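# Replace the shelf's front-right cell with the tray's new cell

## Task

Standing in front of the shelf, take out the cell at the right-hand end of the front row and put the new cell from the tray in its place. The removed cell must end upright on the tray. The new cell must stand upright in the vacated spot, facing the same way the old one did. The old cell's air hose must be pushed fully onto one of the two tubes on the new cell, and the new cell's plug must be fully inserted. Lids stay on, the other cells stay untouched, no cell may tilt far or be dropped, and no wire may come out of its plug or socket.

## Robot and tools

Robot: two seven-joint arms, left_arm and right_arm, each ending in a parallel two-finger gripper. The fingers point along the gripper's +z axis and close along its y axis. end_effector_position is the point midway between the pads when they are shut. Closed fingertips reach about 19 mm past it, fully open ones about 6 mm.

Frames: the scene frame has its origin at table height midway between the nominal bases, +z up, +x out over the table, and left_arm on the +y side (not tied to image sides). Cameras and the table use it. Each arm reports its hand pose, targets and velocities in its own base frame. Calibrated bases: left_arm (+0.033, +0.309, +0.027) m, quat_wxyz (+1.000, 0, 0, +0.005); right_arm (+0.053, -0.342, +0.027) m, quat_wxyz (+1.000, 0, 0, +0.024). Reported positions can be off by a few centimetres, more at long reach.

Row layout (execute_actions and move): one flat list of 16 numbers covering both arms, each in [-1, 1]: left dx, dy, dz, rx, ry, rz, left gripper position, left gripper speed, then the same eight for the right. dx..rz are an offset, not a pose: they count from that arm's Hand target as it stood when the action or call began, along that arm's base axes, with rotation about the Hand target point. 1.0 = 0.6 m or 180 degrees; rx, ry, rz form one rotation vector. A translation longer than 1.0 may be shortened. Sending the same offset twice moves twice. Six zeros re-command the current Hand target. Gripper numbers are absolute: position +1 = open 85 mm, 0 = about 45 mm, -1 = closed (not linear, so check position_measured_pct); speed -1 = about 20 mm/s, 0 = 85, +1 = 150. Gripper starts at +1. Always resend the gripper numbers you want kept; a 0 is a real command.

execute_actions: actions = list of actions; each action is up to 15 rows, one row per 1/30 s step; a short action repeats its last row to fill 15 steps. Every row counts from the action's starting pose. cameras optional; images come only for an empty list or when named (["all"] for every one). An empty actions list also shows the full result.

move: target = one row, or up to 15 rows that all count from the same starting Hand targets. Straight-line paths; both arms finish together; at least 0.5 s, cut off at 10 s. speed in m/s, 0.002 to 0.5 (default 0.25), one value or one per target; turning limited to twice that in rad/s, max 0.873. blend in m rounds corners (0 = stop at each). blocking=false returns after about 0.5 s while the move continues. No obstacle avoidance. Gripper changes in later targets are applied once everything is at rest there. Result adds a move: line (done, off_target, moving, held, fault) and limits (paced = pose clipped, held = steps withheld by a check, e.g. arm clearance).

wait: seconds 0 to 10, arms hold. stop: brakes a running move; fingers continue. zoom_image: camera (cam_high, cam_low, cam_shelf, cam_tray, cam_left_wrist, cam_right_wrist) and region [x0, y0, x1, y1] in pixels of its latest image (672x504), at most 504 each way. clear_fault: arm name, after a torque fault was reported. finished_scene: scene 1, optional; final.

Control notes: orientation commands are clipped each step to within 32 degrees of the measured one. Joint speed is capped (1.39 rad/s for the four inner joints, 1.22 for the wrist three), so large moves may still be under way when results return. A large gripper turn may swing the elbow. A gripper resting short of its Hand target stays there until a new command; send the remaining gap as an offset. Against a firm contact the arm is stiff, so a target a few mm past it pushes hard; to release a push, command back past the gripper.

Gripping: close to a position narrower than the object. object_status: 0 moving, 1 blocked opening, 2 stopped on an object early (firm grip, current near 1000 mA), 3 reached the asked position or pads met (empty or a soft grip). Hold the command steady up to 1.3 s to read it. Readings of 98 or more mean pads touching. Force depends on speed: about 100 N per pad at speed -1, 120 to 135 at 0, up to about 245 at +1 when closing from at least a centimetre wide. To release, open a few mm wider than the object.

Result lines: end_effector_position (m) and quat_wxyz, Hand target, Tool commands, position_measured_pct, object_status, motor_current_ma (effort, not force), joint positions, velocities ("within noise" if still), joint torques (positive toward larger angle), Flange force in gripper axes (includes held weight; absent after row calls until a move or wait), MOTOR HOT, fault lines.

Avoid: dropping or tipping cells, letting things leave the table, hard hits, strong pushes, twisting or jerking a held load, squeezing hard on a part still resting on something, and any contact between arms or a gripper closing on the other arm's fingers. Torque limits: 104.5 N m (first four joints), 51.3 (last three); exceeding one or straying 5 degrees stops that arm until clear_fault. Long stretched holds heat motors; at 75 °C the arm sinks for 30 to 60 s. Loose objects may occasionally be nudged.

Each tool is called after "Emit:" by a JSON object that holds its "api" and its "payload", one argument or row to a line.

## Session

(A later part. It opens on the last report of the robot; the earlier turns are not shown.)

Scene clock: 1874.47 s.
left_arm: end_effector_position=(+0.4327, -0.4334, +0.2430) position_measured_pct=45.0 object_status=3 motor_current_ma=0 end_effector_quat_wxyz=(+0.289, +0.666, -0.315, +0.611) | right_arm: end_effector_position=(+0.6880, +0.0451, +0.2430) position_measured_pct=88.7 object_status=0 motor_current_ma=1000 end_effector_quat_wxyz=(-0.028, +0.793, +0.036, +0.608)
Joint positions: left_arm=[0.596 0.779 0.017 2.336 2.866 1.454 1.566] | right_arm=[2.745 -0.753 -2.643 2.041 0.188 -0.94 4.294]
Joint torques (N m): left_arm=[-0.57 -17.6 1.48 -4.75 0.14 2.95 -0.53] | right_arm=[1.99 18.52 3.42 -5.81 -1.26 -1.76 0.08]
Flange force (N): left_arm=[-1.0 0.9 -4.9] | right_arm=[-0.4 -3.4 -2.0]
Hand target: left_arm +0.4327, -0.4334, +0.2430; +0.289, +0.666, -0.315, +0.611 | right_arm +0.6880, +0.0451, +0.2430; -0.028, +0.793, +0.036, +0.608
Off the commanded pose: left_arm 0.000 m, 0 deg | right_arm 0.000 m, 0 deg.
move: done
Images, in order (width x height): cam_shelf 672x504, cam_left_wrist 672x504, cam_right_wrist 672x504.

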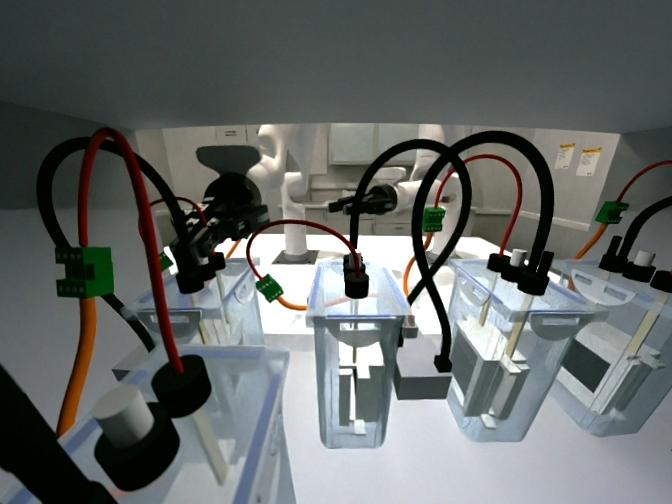

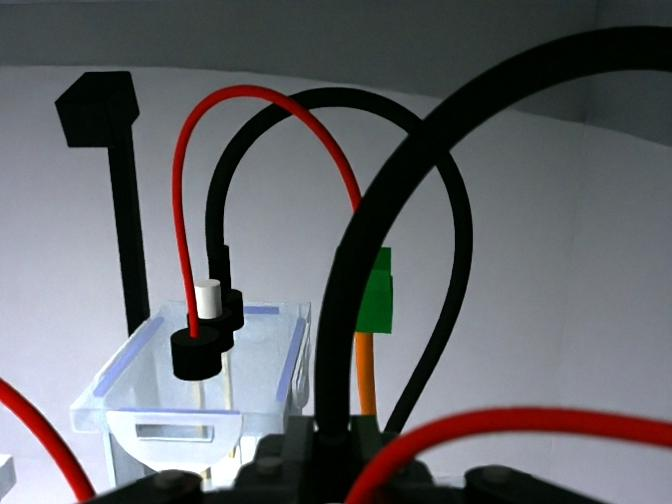

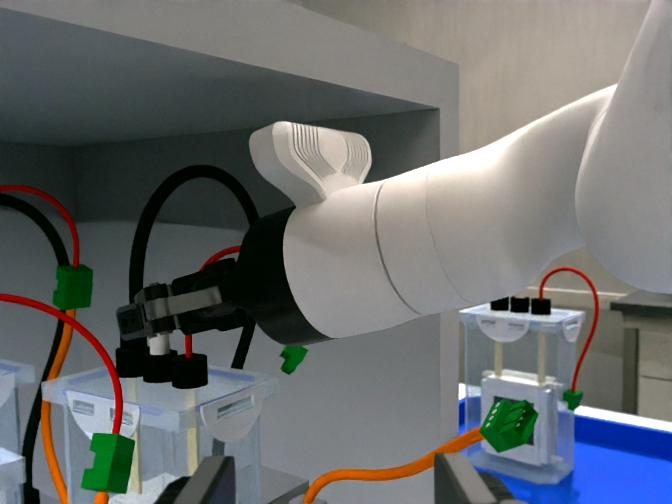

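Emit:
{"api": "move", "payload": {
  "target": [
    [0,0,0,0,0,0,0.1,-0.8,0,0,0,0,0,0,-0.4,-0.8],
    [0,0,0,0,0,0,0.1,-0.8,-0.0008,0,0.0028,0.0061,-0.0664,0,-0.4,-0.8]
  ],
  "cameras": ["cam_left_wrist","cam_right_wrist"],
  "speed": 0.04
}}

Emit:
{"api": "zoom_image", "payload": {
  "camera": "cam_right_wrist",
  "region": [60, 250, 260, 420]
}}

Scene clock: 1921.00 s.
left_arm: end_effector_position=(+0.4327, -0.4334, +0.2430) position_measured_pct=45.0 object_status=3 motor_current_ma=0 end_effector_quat_wxyz=(+0.289, +0.666, -0.315, +0.611) | right_arm: end_effector_position=(+0.6875, +0.0451, +0.2446) position_measured_pct=69.7 object_status=3 motor_current_ma=0 end_effector_quat_wxyz=(-0.032, +0.725, +0.033, +0.687)
Joint positions: left_arm=[0.596 0.779 0.017 2.336 2.866 1.454 1.566] | right_arm=[2.757 -0.91 -2.663 2.081 0.034 -1.317 4.333]
Joint torques (N m): left_arm=[-0.58 -17.65 1.51 -4.73 0.08 2.95 -0.56] | right_arm=[0.67 21 3.22 -3.5 -1.1 -2.47 0.07]
Flange force (N): left_arm=[-1.1 1.1 -4.7] | right_arm=[-3.2 -0.2 3.2]
Hand target: left_arm +0.4327, -0.4334, +0.2430; +0.289, +0.666, -0.315, +0.611 | right_arm +0.6875, +0.0451, +0.2446; -0.032, +0.725, +0.033, +0.687
Off the commanded pose: left_arm 0.000 m, 0 deg | right_arm 0.000 m, 0 deg.
move: done
Images, in order (width x height): cam_left_wrist 672x504, cam_right_wrist 672x504.

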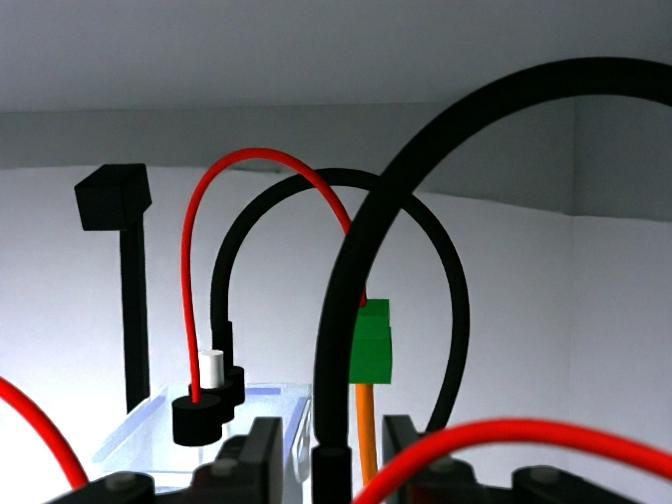

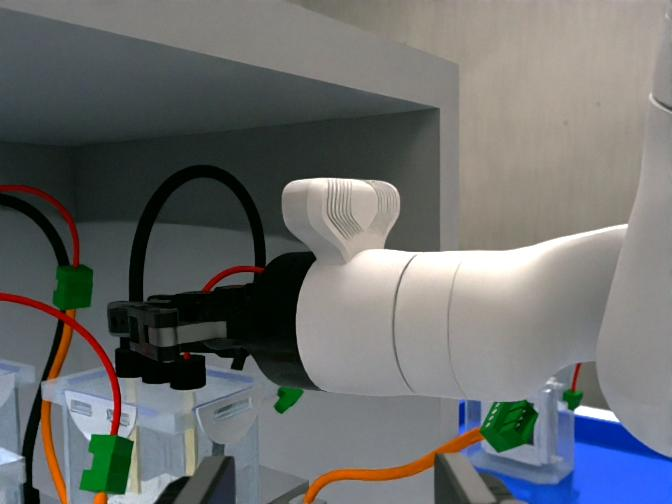

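Scaled by 2.520.

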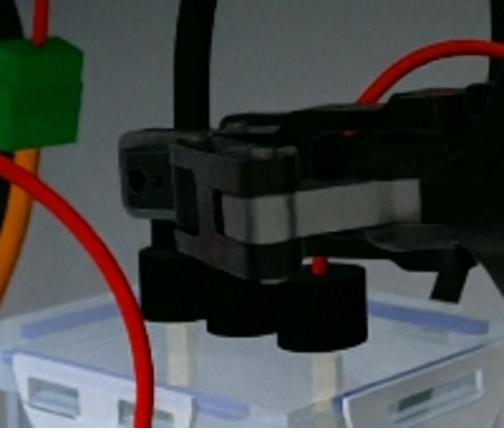

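Emit:
{"api": "move", "payload": {
  "target": [
    [0,0,0,0,0,0,0.1,-0.8,0,0,0.009,0,0,0,-0.4,-0.8],
    [0,0,0,0,0,0,0.1,-0.8,0,0,0.009,0,0,0,-0.95,-1]
  ],
  "cameras": ["cam_left_wrist","cam_right_wrist","cam_shelf"],
  "speed": 0.04
}}

Emit:
{"api": "zoom_image", "payload": {
  "camera": "cam_right_wrist",
  "region": [60, 250, 260, 420]
}}

Emit:
{"api": "zoom_image", "payload": {
  "camera": "cam_shelf",
  "region": [130, 160, 270, 300]
}}

Scene clock: 1936.53 s.
left_arm: end_effector_position=(+0.4327, -0.4334, +0.2430) position_measured_pct=45.0 object_status=3 motor_current_ma=0 end_effector_quat_wxyz=(+0.289, +0.666, -0.315, +0.611) | right_arm: end_effector_position=(+0.6875, +0.0451, +0.2501) position_measured_pct=90.9 object_status=0 motor_current_ma=1000 end_effector_quat_wxyz=(-0.032, +0.725, +0.033, +0.687)
Joint positions: left_arm=[0.596 0.779 0.017 2.336 2.866 1.454 1.566] | right_arm=[2.755 -0.895 -2.66 2.082 0.04 -1.305 4.333]
Joint torques (N m): left_arm=[-0.6 -17.55 1.5 -4.74 0.16 2.97 -0.53] | right_arm=[2.44 20.58 4.34 -3.75 -1.8 -2.05 0.09]
Flange force (N): left_arm=[-0.8 0.9 -4.8] | right_arm=[-2.6 -2.8 1.2]
Hand target: left_arm +0.4327, -0.4334, +0.2430; +0.289, +0.666, -0.315, +0.611 | right_arm +0.6875, +0.0451, +0.2500; -0.032, +0.725, +0.033, +0.687
Off the commanded pose: left_arm 0.000 m, 0 deg | right_arm 0.000 m, 0 deg.
move: done
Images, in order (width x height): cam_shelf 672x504, cam_left_wrist 672x504, cam_right_wrist 672x504.

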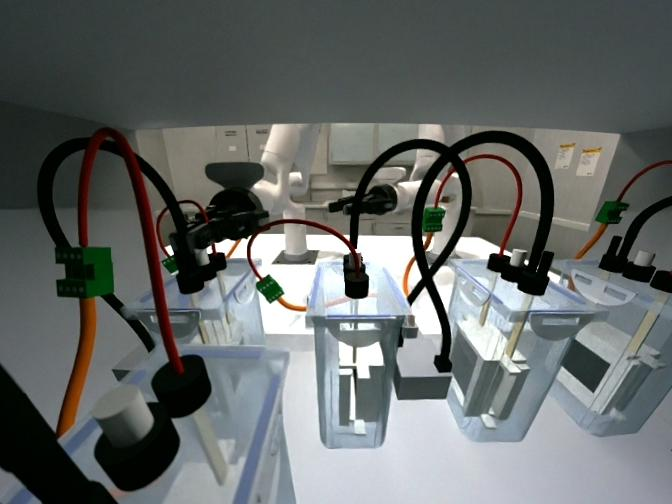

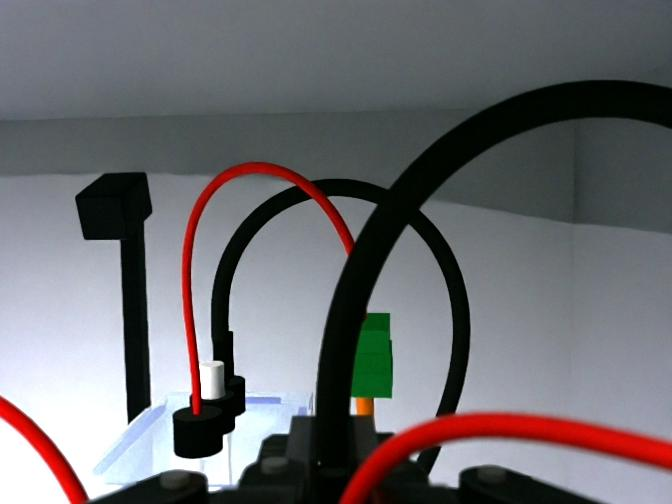

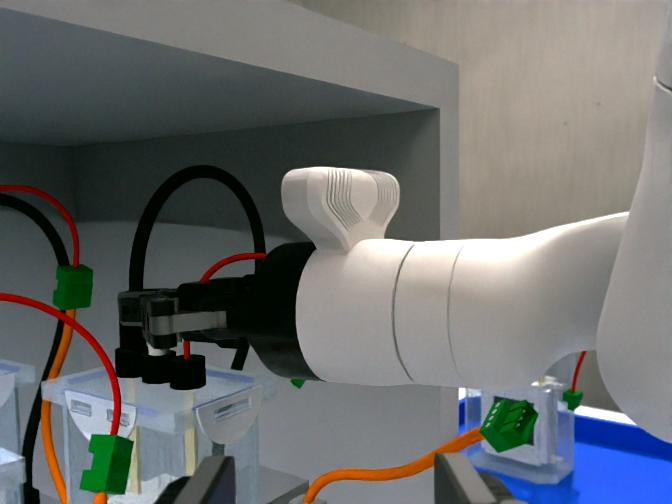

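Scaled by 2.520.

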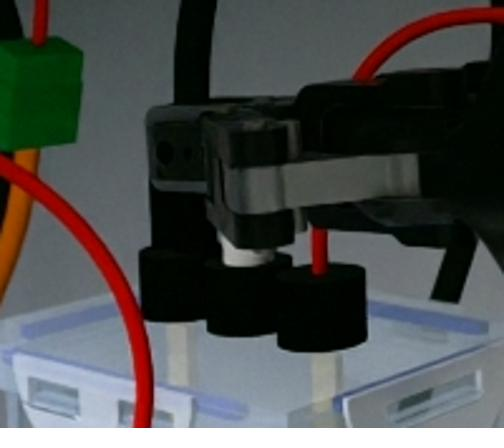

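Scaled by 3.600 from the camera's 672x504 image, which has a finer 960x720 frame.

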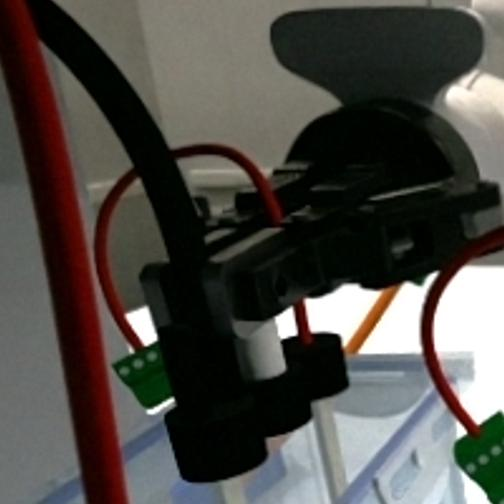

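Emit:
{"api": "move", "payload": {
  "target": [0,0,0,0,0,0,0.1,-0.8,0,0,0.015,0,0,0,-0.95,-1],
  "cameras": ["cam_left_wrist","cam_right_wrist"],
  "speed": 0.02
}}

Emit:
{"api": "zoom_image", "payload": {
  "camera": "cam_right_wrist",
  "region": [60, 250, 260, 420]
}}

Scene clock: 1946.27 s.
left_arm: end_effector_position=(+0.4327, -0.4334, +0.2430) position_measured_pct=45.0 object_status=3 motor_current_ma=0 end_effector_quat_wxyz=(+0.289, +0.666, -0.315, +0.611) | right_arm: end_effector_position=(+0.6875, +0.0451, +0.2590) position_measured_pct=90.9 object_status=2 motor_current_ma=1000 end_effector_quat_wxyz=(-0.032, +0.725, +0.033, +0.687)
Joint positions: left_arm=[0.596 0.779 0.017 2.336 2.866 1.454 1.566] | right_arm=[2.751 -0.872 -2.654 2.083 0.049 -1.283 4.333]
Joint torques (N m): left_arm=[-0.6 -17.58 1.58 -4.71 0.15 2.93 -0.58] | right_arm=[-0.61 23.26 2.8 -5.4 -0.96 -3.73 0.02]
Flange force (N): left_arm=[-1.0 0.8 -4.8] | right_arm=[-6.9 1.6 3.5]
Hand target: left_arm +0.4327, -0.4334, +0.2430; +0.289, +0.666, -0.315, +0.611 | right_arm +0.6875, +0.0451, +0.2590; -0.032, +0.725, +0.033, +0.687
Off the commanded pose: left_arm 0.000 m, 0 deg | right_arm 0.000 m, 0 deg.
move: done
Images, in order (width x height): cam_left_wrist 672x504, cam_right_wrist 672x504.

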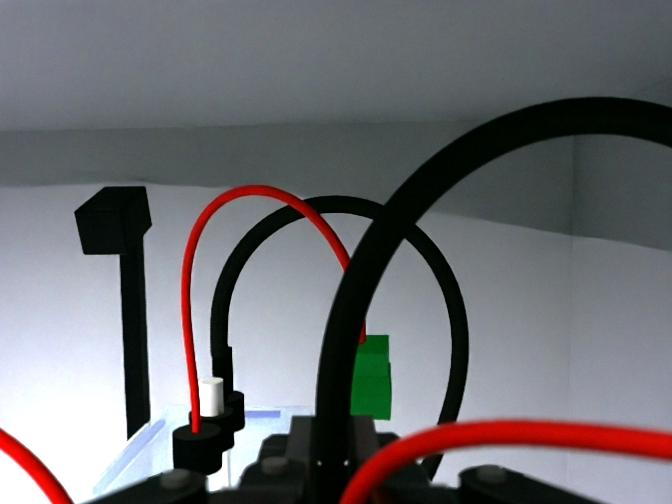

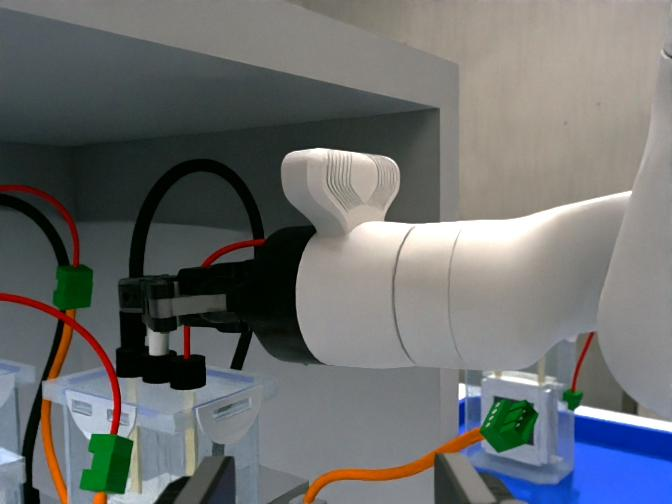

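Scaled by 2.520.

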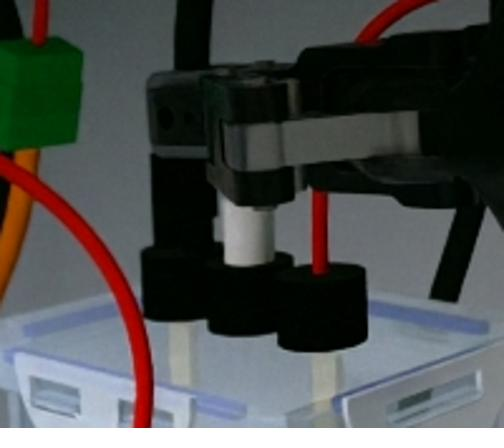

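Emit:
{"api": "move", "payload": {
  "target": [0,0,0,0,0,0,0.1,-0.8,0,0,0.022,0,0,0,-0.95,-1],
  "cameras": ["cam_left_wrist","cam_right_wrist","cam_shelf"],
  "speed": 0.02
}}

Emit:
{"api": "zoom_image", "payload": {
  "camera": "cam_right_wrist",
  "region": [60, 250, 260, 420]
}}

Emit:
{"api": "zoom_image", "payload": {
  "camera": "cam_shelf",
  "region": [130, 160, 270, 300]
}}

Scene clock: 1957.13 s.
left_arm: end_effector_position=(+0.4327, -0.4334, +0.2430) position_measured_pct=45.0 object_status=3 motor_current_ma=0 end_effector_quat_wxyz=(+0.289, +0.666, -0.315, +0.611) | right_arm: end_effector_position=(+0.6875, +0.0451, +0.2722) position_measured_pct=90.9 object_status=2 motor_current_ma=1000 end_effector_quat_wxyz=(-0.032, +0.725, +0.033, +0.687)
Joint positions: left_arm=[0.596 0.779 0.017 2.336 2.866 1.454 1.566] | right_arm=[2.746 -0.837 -2.646 2.083 0.062 -1.251 4.333]
Joint torques (N m): left_arm=[-0.55 -17.71 1.38 -4.78 0.13 3 -0.6] | right_arm=[0.12 21.33 2.83 -4.74 -0.95 -2.89 0.06]
Flange force (N): left_arm=[-1.1 0.9 -4.7] | right_arm=[-4.2 0.4 3.3]
Hand target: left_arm +0.4327, -0.4334, +0.2430; +0.289, +0.666, -0.315, +0.611 | right_arm +0.6875, +0.0451, +0.2723; -0.032, +0.725, +0.033, +0.687
Off the commanded pose: left_arm 0.000 m, 0 deg | right_arm 0.000 m, 0 deg.
move: done
Images, in order (width x height): cam_shelf 672x504, cam_left_wrist 672x504, cam_right_wrist 672x504.

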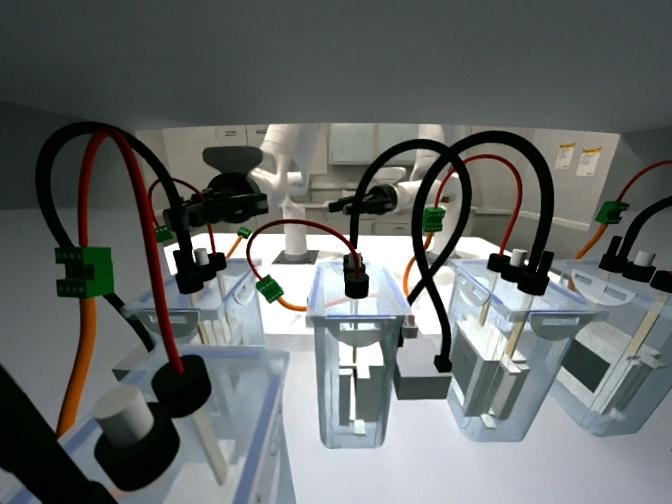

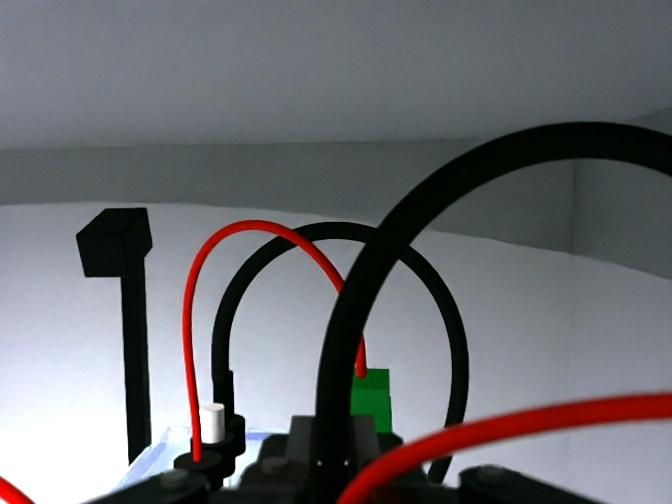

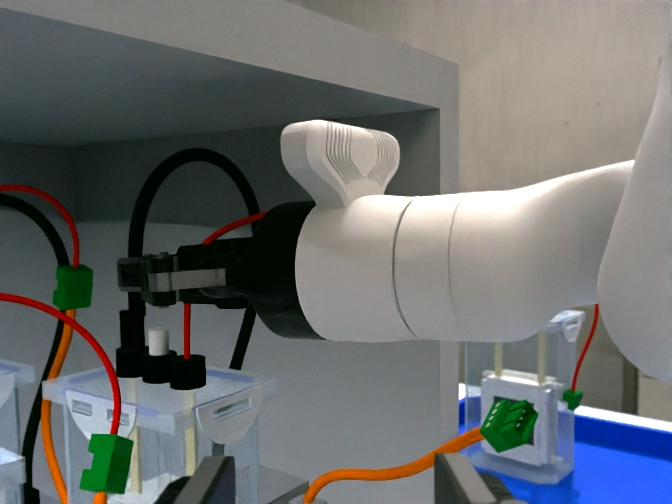

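Scaled by 2.520.

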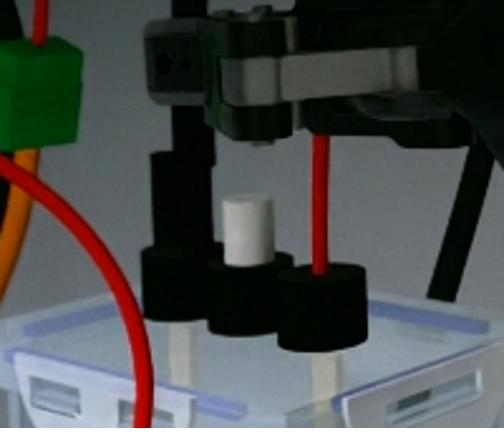

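Scaled by 3.600 from the camera's 672x504 image, which has a finer 960x720 frame.

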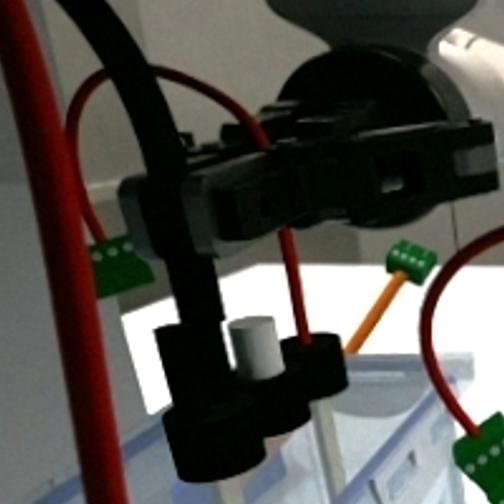

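Emit:
{"api": "move", "payload": {
  "target": [0,0,0,0,0,0,0.1,-0.8,0,0,0.02,0,0,0,-0.95,-1],
  "cameras": ["cam_left_wrist","cam_right_wrist","cam_shelf"],
  "speed": 0.02
}}

Emit:
{"api": "zoom_image", "payload": {
  "camera": "cam_right_wrist",
  "region": [60, 250, 260, 420]
}}

Emit:
{"api": "zoom_image", "payload": {
  "camera": "cam_shelf",
  "region": [130, 160, 270, 300]
}}

Scene clock: 1975.23 s.
left_arm: end_effector_position=(+0.4327, -0.4334, +0.2430) position_measured_pct=45.0 object_status=3 motor_current_ma=0 end_effector_quat_wxyz=(+0.289, +0.666, -0.315, +0.611) | right_arm: end_effector_position=(+0.6875, +0.0451, +0.2842) position_measured_pct=90.9 object_status=2 motor_current_ma=1000 end_effector_quat_wxyz=(-0.032, +0.725, +0.033, +0.687)
Joint positions: left_arm=[0.596 0.779 0.017 2.336 2.866 1.454 1.566] | right_arm=[2.741 -0.806 -2.638 2.082 0.074 -1.22 4.333]
Joint torques (N m): left_arm=[-0.59 -17.7 1.49 -4.77 0.11 2.95 -0.59] | right_arm=[0.47 20.83 2.96 -4.83 -1.04 -2.7 0.07]
Flange force (N): left_arm=[-1.3 1.0 -4.8] | right_arm=[-3.6 -0.2 3.3]
Hand target: left_arm +0.4327, -0.4334, +0.2430; +0.289, +0.666, -0.315, +0.611 | right_arm +0.6875, +0.0451, +0.2843; -0.032, +0.725, +0.033, +0.687
Off the commanded pose: left_arm 0.000 m, 0 deg | right_arm 0.000 m, 0 deg.
move: done
Images, in order (width x height): cam_shelf 672x504, cam_left_wrist 672x504, cam_right_wrist 672x504.

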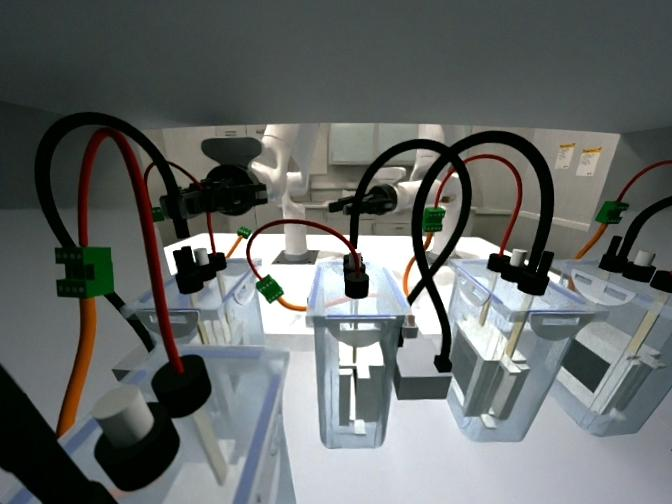

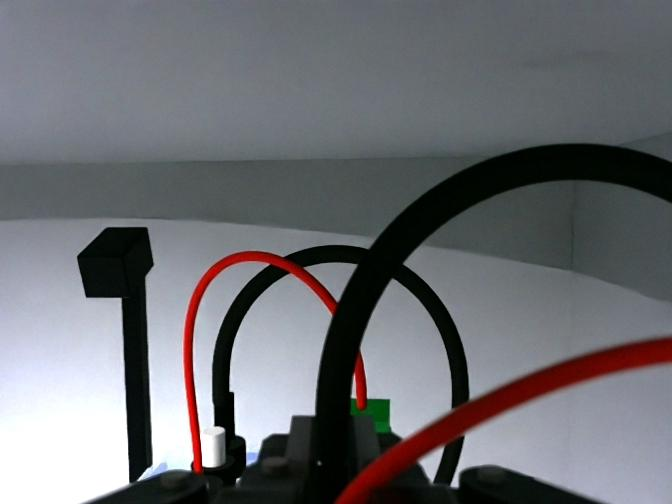

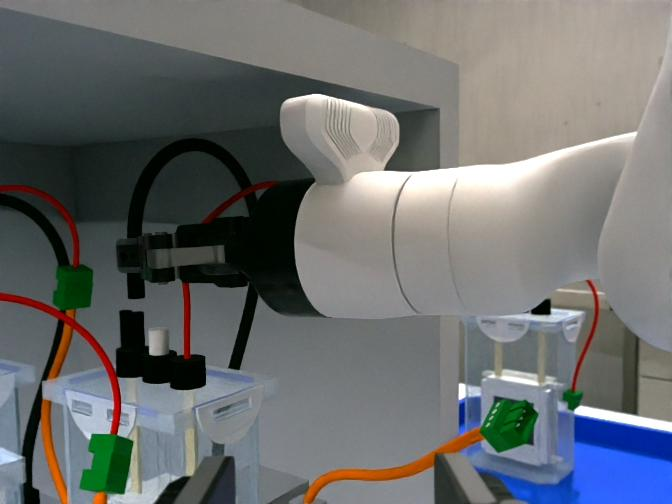

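Scaled by 2.520.

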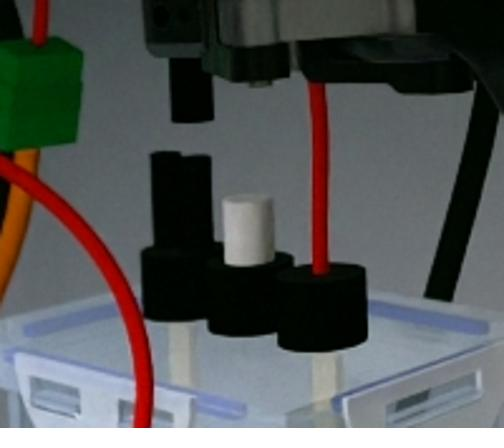

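Scaled by 3.600 from the camera's 672x504 image, which has a finer 960x720 frame.

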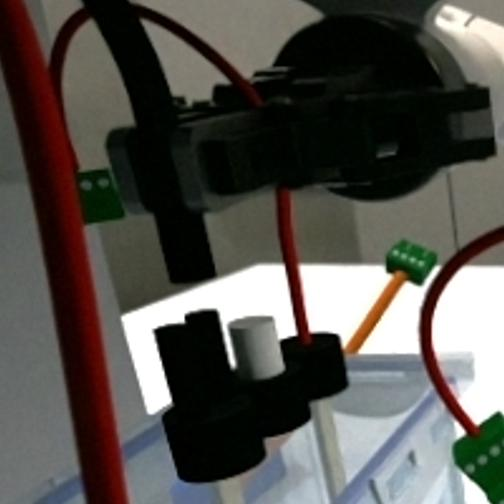

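Emit:
{"api": "move", "payload": {
  "target": [
    [0,0,0,0,0,0,0.1,-0.8,0.04,0,0,0,0,0,-0.95,-1],
    [0,0,0,0,0,0,0.1,-0.8,0.04,0,0,0,0,0,-0.4,-0.8],
    [0,0,0,0,0,0,0.1,-0.8,-0.06,-0.01,0,0,0,0,-0.4,-0.8]
  ],
  "cameras": ["cam_left_wrist","cam_right_wrist","cam_shelf"],
  "speed": 0.05
}}

Scene clock: 2008.17 s.
left_arm: end_effector_position=(+0.4327, -0.4334, +0.2430) position_measured_pct=45.0 object_status=3 motor_current_ma=0 end_effector_quat_wxyz=(+0.289, +0.666, -0.315, +0.611) | right_arm: end_effector_position=(+0.6515, +0.0391, +0.2843) position_measured_pct=69.7 object_status=3 motor_current_ma=0 end_effector_quat_wxyz=(-0.032, +0.725, +0.033, +0.687)
Joint positions: left_arm=[0.596 0.779 0.017 2.336 2.866 1.454 1.566] | right_arm=[2.739 -0.78 -2.63 2.2 0.085 -1.315 4.342]
Joint torques (N m): left_arm=[-0.55 -17.62 1.49 -4.7 0.15 2.94 -0.59] | right_arm=[0.6 19.43 2.79 -3.82 -1.09 -2.65 0.04]
Flange force (N): left_arm=[-1.0 0.7 -4.7] | right_arm=[-3.5 -0.2 3.5]
Hand target: left_arm +0.4327, -0.4334, +0.2430; +0.289, +0.666, -0.315, +0.611 | right_arm +0.6515, +0.0391, +0.2843; -0.032, +0.725, +0.033, +0.687
Off the commanded pose: left_arm 0.000 m, 0 deg | right_arm 0.000 m, 0 deg.
move: done
Images, in order (width x height): cam_shelf 672x504, cam_left_wrist 672x504, cam_right_wrist 672x504.

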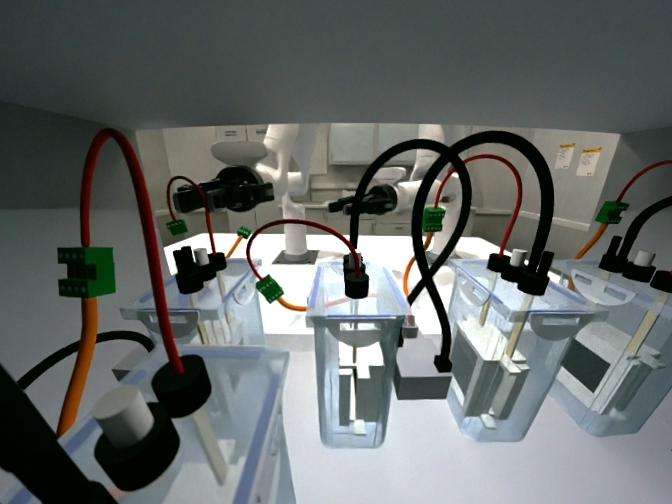

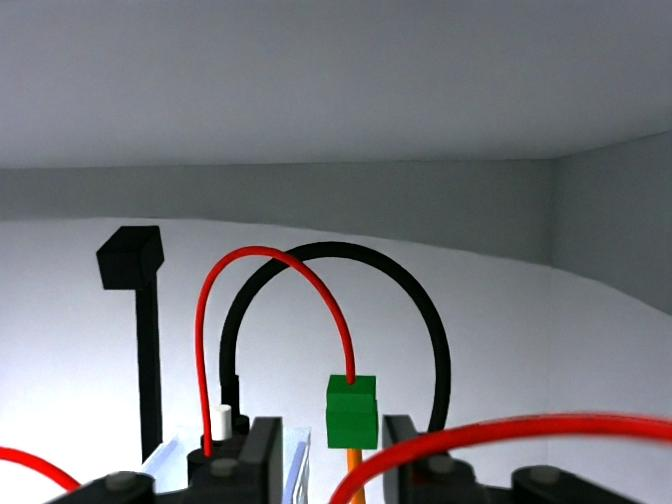

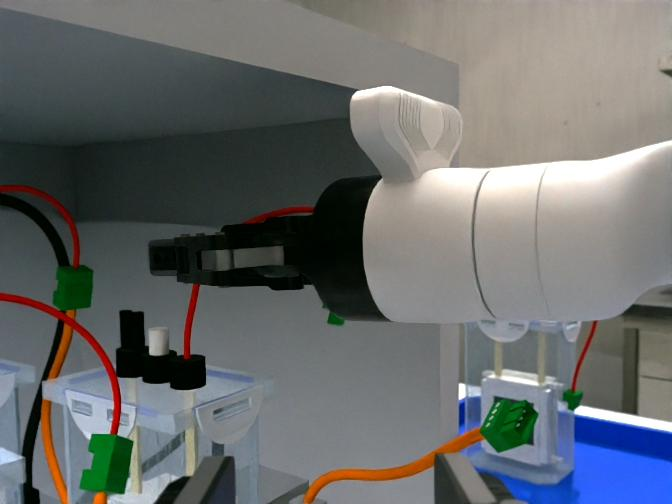

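Emit:
{"api": "move", "payload": {
  "target": [0,0,0,0,0,0,0.1,-0.8,-0.2,0.01,0,0,0,0,-0.4,-0.8],
  "cameras": ["cam_left_wrist","cam_right_wrist","cam_shelf","cam_tray"],
  "speed": 0.1
}}

Emit:
{"api": "zoom_image", "payload": {
  "camera": "cam_shelf",
  "region": [0, 150, 300, 450]
}}

Emit:
{"api": "zoom_image", "payload": {
  "camera": "cam_right_wrist",
  "region": [50, 250, 390, 504]
}}

Scene clock: 2029.97 s.
left_arm: end_effector_position=(+0.4327, -0.4334, +0.2430) position_measured_pct=45.0 object_status=3 motor_current_ma=0 end_effector_quat_wxyz=(+0.289, +0.666, -0.315, +0.611) | right_arm: end_effector_position=(+0.5315, +0.0451, +0.2843) position_measured_pct=69.7 object_status=3 motor_current_ma=0 end_effector_quat_wxyz=(-0.032, +0.725, +0.033, +0.687)
Joint positions: left_arm=[0.596 0.779 0.017 2.336 2.866 1.454 1.566] | right_arm=[2.696 -0.757 -2.637 2.582 0.044 -1.661 4.379]
Joint torques (N m): left_arm=[-0.55 -17.55 1.54 -4.76 0.11 2.93 -0.58] | right_arm=[0.72 15.67 1.86 -0.66 -1 -2.56 0.16]
Flange force (N): left_arm=[-0.9 0.9 -4.9] | right_arm=[-4.3 -0.1 2.1]
Hand target: left_arm +0.4327, -0.4334, +0.2430; +0.289, +0.666, -0.315, +0.611 | right_arm +0.5315, +0.0451, +0.2843; -0.032, +0.725, +0.033, +0.687
Off the commanded pose: left_arm 0.000 m, 0 deg | right_arm 0.000 m, 0 deg.
move: done
Images, in order (width x height): cam_shelf 672x504, cam_tray 672x504, cam_left_wrist 672x504, cam_right_wrist 672x504.

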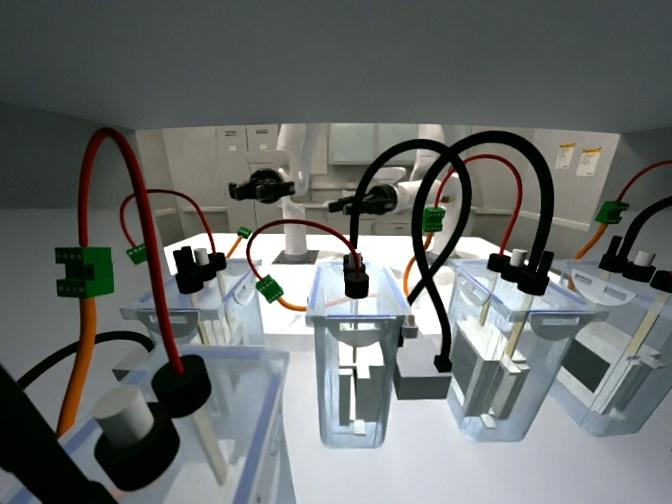

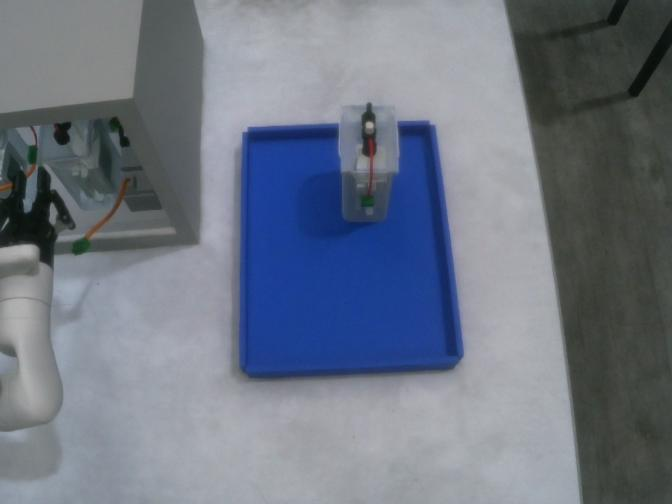

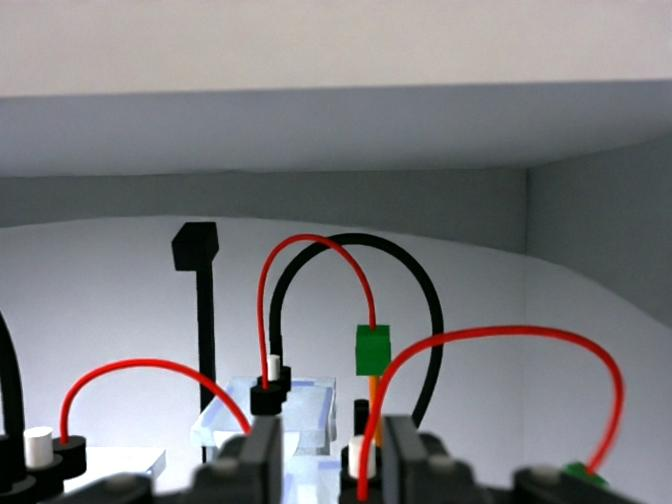

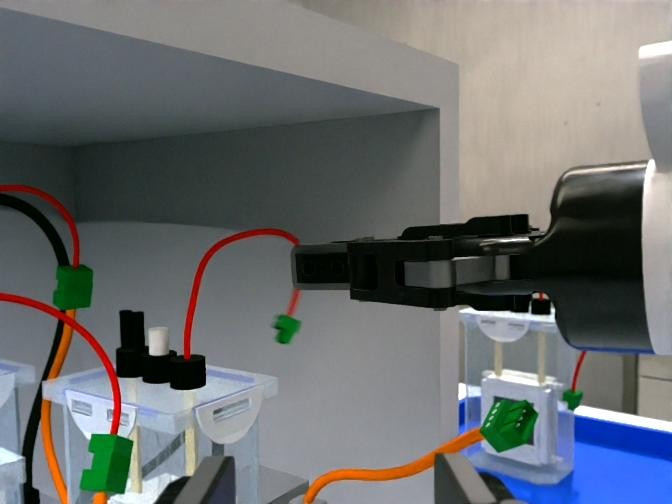

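Scaled by 1.680 from the camera's 672x504 image, which has a finer 960x720 frame.

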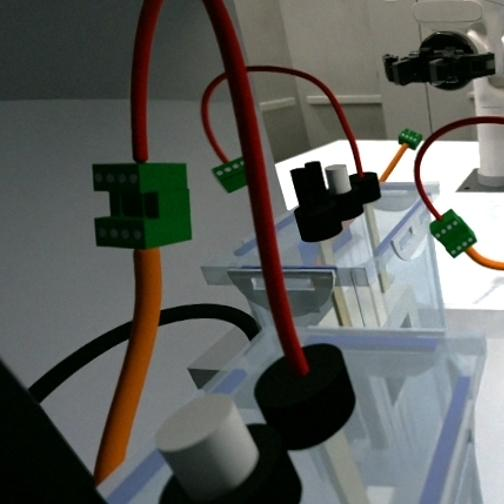

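Scaled by 1.482.

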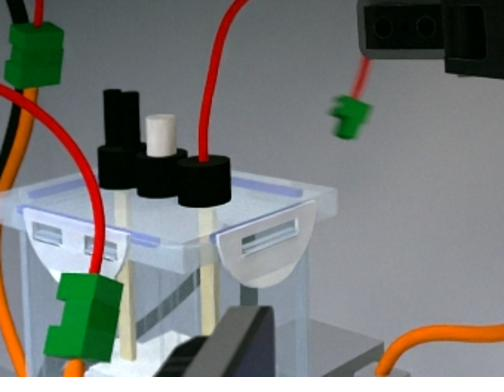

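Emit:
{"api": "move", "payload": {
  "target": [0,0,0,0,0,0,0.1,-0.8,0.0062,0.0155,-0.252,-0.0005,0.0107,-0.0444,1,0.5],
  "cameras": ["cam_left_wrist","cam_right_wrist","cam_tray"],
  "speed": 0.1
}}

Scene clock: 2081.87 s.
left_arm: end_effector_position=(+0.4327, -0.4334, +0.2430) position_measured_pct=45.0 object_status=3 motor_current_ma=0 end_effector_quat_wxyz=(+0.289, +0.666, -0.315, +0.611) | right_arm: end_effector_position=(+0.5352, +0.0544, +0.1331) position_measured_pct=0.0 object_status=3 motor_current_ma=0 end_effector_quat_wxyz=(+0.016, +0.737, -0.018, +0.675)
Joint positions: left_arm=[0.596 0.779 0.017 2.336 2.866 1.454 1.566] | right_arm=[2.644 -1.243 -2.912 2.449 -0.459 -1.877 4.282]
Joint torques (N m): left_arm=[-0.66 -17.6 1.54 -4.77 0.14 3.02 -0.56] | right_arm=[0.71 18.38 2.45 2.87 -1.17 -2.44 0.05]
Flange force (N): left_arm=[-0.8 1.0 -4.7] | right_arm=[-4.8 1.0 0.2]
Hand target: left_arm +0.4327, -0.4334, +0.2430; +0.289, +0.666, -0.315, +0.611 | right_arm +0.5352, +0.0544, +0.1331; +0.016, +0.737, -0.018, +0.675
Off the commanded pose: left_arm 0.000 m, 0 deg | right_arm 0.000 m, 0 deg.
move: done
Images, in order (width x height): cam_tray 672x504, cam_left_wrist 672x504, cam_right_wrist 672x504.

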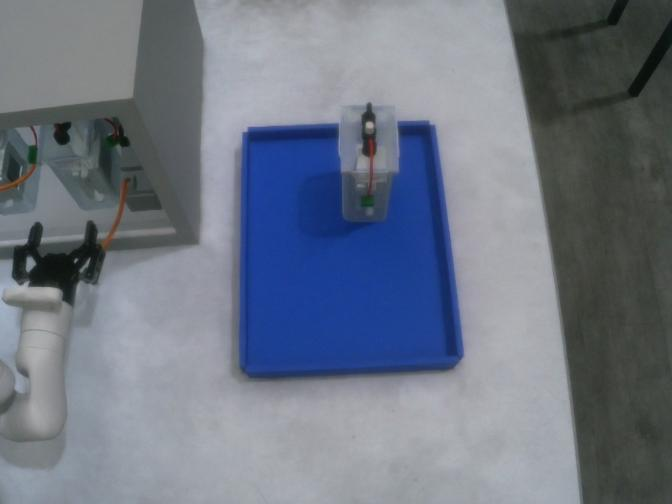

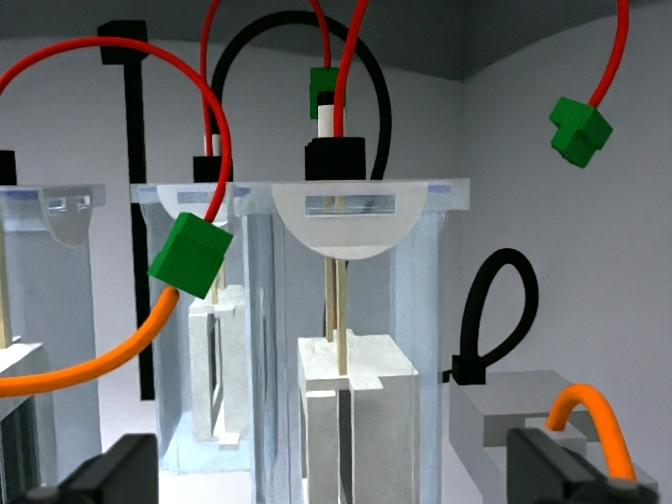

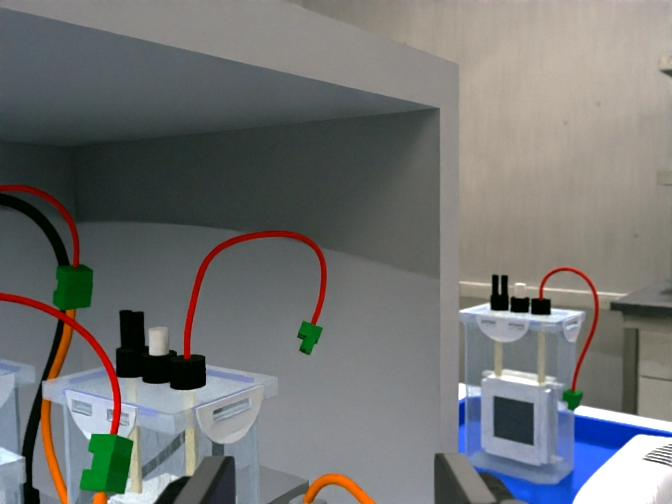

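Emit:
{"api": "move", "payload": {
  "target": [0,0,0,0,0,0,0.1,-0.8,0.0242,-0.0192,-0.0085,0,0,0.0361,1,0.5],
  "cameras": ["cam_left_wrist","cam_right_wrist"],
  "speed": 0.06
}}

Scene clock: 2131.23 s.
left_arm: end_effector_position=(+0.4327, -0.4334, +0.2430) position_measured_pct=45.0 object_status=3 motor_current_ma=0 end_effector_quat_wxyz=(+0.289, +0.666, -0.315, +0.611) | right_arm: end_effector_position=(+0.5498, +0.0429, +0.1280) position_measured_pct=0.0 object_status=3 motor_current_ma=0 end_effector_quat_wxyz=(-0.022, +0.737, +0.024, +0.675)
Joint positions: left_arm=[0.596 0.779 0.017 2.336 2.866 1.454 1.566] | right_arm=[2.729 -1.289 -2.771 2.422 -0.207 -1.946 4.254]
Joint torques (N m): left_arm=[-0.58 -17.78 1.51 -4.69 0.18 2.97 -0.52] | right_arm=[0.63 18.59 2.72 2.87 -1.19 -2.37 0.07]
Flange force (N): left_arm=[-1.5 0.8 -4.6] | right_arm=[-4.2 1.5 0.9]
Hand target: left_arm +0.4327, -0.4334, +0.2430; +0.289, +0.666, -0.315, +0.611 | right_arm +0.5498, +0.0429, +0.1280; -0.022, +0.737, +0.024, +0.675
Off the commanded pose: left_arm 0.000 m, 0 deg | right_arm 0.000 m, 0 deg.
move: done
Images, in order (width x height): cam_left_wrist 672x504, cam_right_wrist 672x504.

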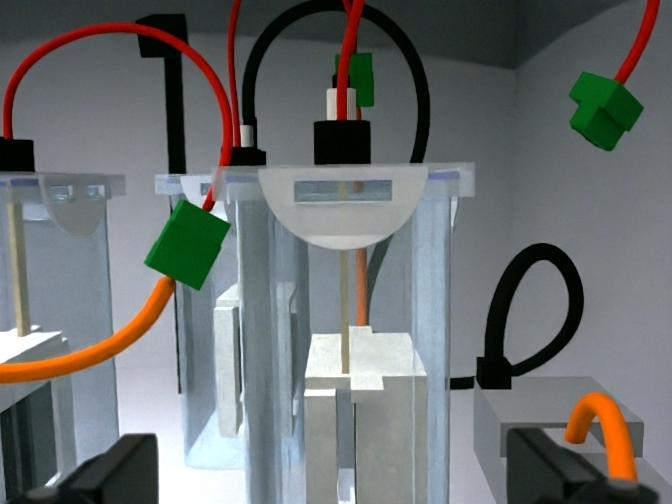

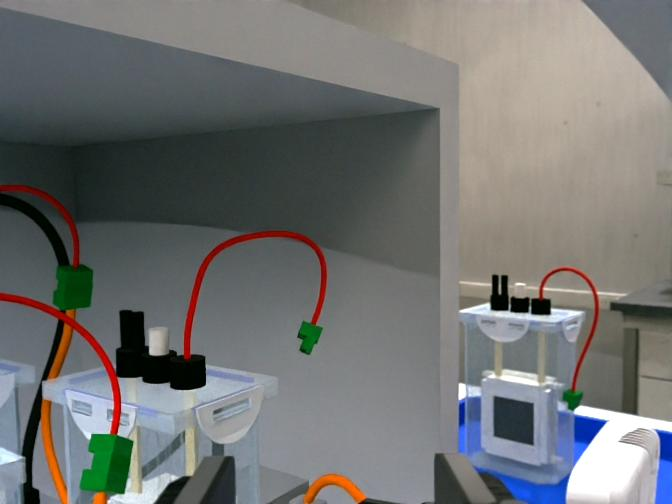

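Emit:
{"api": "move", "payload": {
  "target": [0,0,0,0,0,0,0.1,-0.8,0.1009,0.0017,0.0133,0,0,0,0.88,0.5],
  "cameras": ["cam_left_wrist","cam_right_wrist"],
  "speed": 0.05
}}

Scene clock: 2163.13 s.
left_arm: end_effector_position=(+0.4327, -0.4334, +0.2430) position_measured_pct=45.0 object_status=3 motor_current_ma=0 end_effector_quat_wxyz=(+0.289, +0.666, -0.315, +0.611) | right_arm: end_effector_position=(+0.6103, +0.0439, +0.1359) position_measured_pct=6.1 object_status=3 motor_current_ma=0 end_effector_quat_wxyz=(-0.022, +0.737, +0.024, +0.675)
Joint positions: left_arm=[0.596 0.779 0.017 2.336 2.866 1.454 1.566] | right_arm=[2.73 -1.199 -2.725 2.257 -0.141 -1.7 4.289]
Joint torques (N m): left_arm=[-0.54 -17.67 1.37 -4.85 0.14 2.94 -0.53] | right_arm=[0.6 20.01 3.27 0.72 -1.17 -2.41 0.08]
Flange force (N): left_arm=[-1.2 1.0 -5.1] | right_arm=[-4.0 0.8 1.7]
Hand target: left_arm +0.4327, -0.4334, +0.2430; +0.289, +0.666, -0.315, +0.611 | right_arm +0.6103, +0.0439, +0.1359; -0.022, +0.737, +0.024, +0.675
Off the commanded pose: left_arm 0.000 m, 0 deg | right_arm 0.000 m, 0 deg.
move: done
Images, in order (width x height): cam_left_wrist 672x504, cam_right_wrist 672x504.

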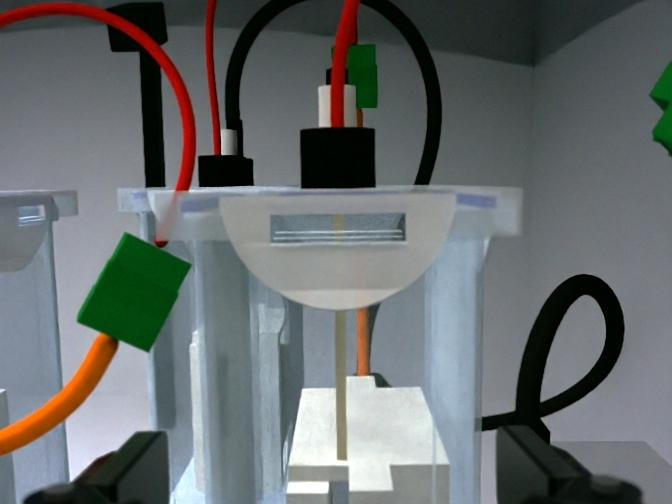

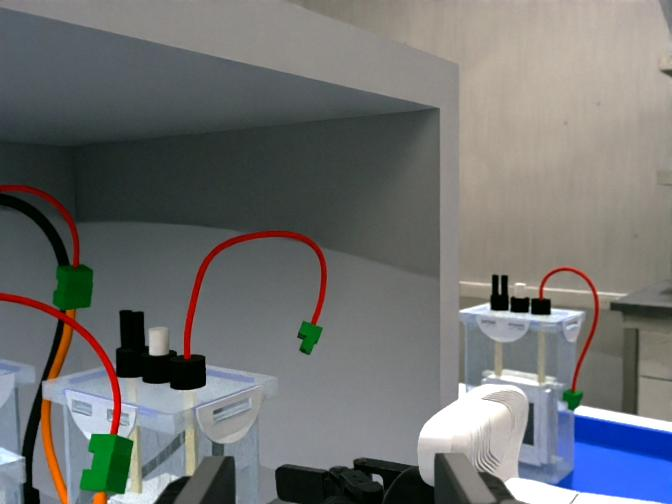

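Emit:
{"api": "move", "payload": {
  "target": [0,0,0,0,0,0,0.1,-0.8,0.1,0.004,0,0,0,0,0.88,0.5],
  "cameras": ["cam_left_wrist","cam_right_wrist"],
  "speed": 0.04
}}

Scene clock: 2172.30 s.
left_arm: end_effector_position=(+0.4327, -0.4334, +0.2430) position_measured_pct=45.0 object_status=3 motor_current_ma=0 end_effector_quat_wxyz=(+0.289, +0.666, -0.315, +0.611) | right_arm: end_effector_position=(+0.6703, +0.0463, +0.1359) position_measured_pct=6.1 object_status=3 motor_current_ma=0 end_effector_quat_wxyz=(-0.022, +0.737, +0.024, +0.675)
Joint positions: left_arm=[0.596 0.779 0.017 2.336 2.866 1.454 1.566] | right_arm=[2.744 -1.175 -2.709 2.074 -0.11 -1.5 4.308]
Joint torques (N m): left_arm=[-0.55 -17.67 1.46 -4.71 0.1 3 -0.58] | right_arm=[-1.94 22.05 2.14 -2.65 0.01 -2.91 0.05]
Flange force (N): left_arm=[-1.0 0.9 -4.5] | right_arm=[-3.6 4.0 -0.6]
Hand target: left_arm +0.4327, -0.4334, +0.2430; +0.289, +0.666, -0.315, +0.611 | right_arm +0.6703, +0.0463, +0.1359; -0.022, +0.737, +0.024, +0.675
Off the commanded pose: left_arm 0.000 m, 0 deg | right_arm 0.000 m, 0 deg.
move: done
Images, in order (width x height): cam_left_wrist 672x504, cam_right_wrist 672x504.

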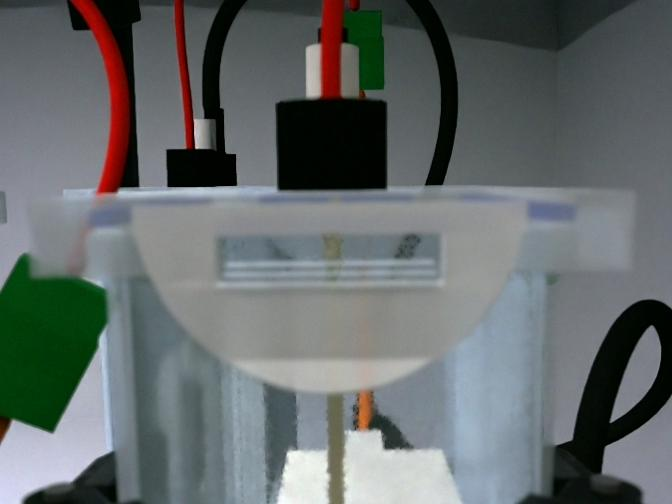

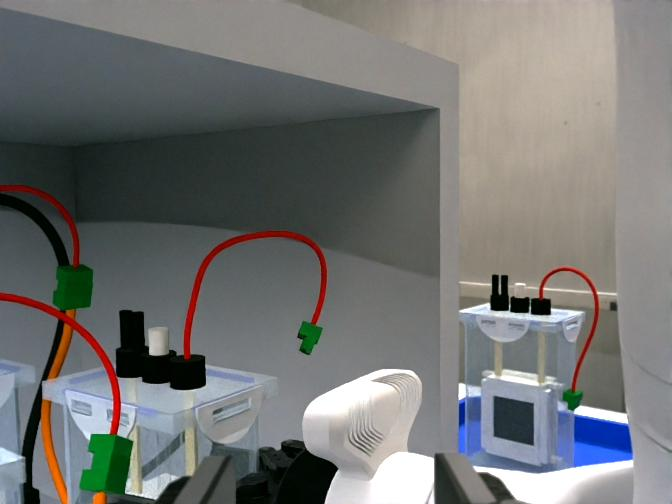

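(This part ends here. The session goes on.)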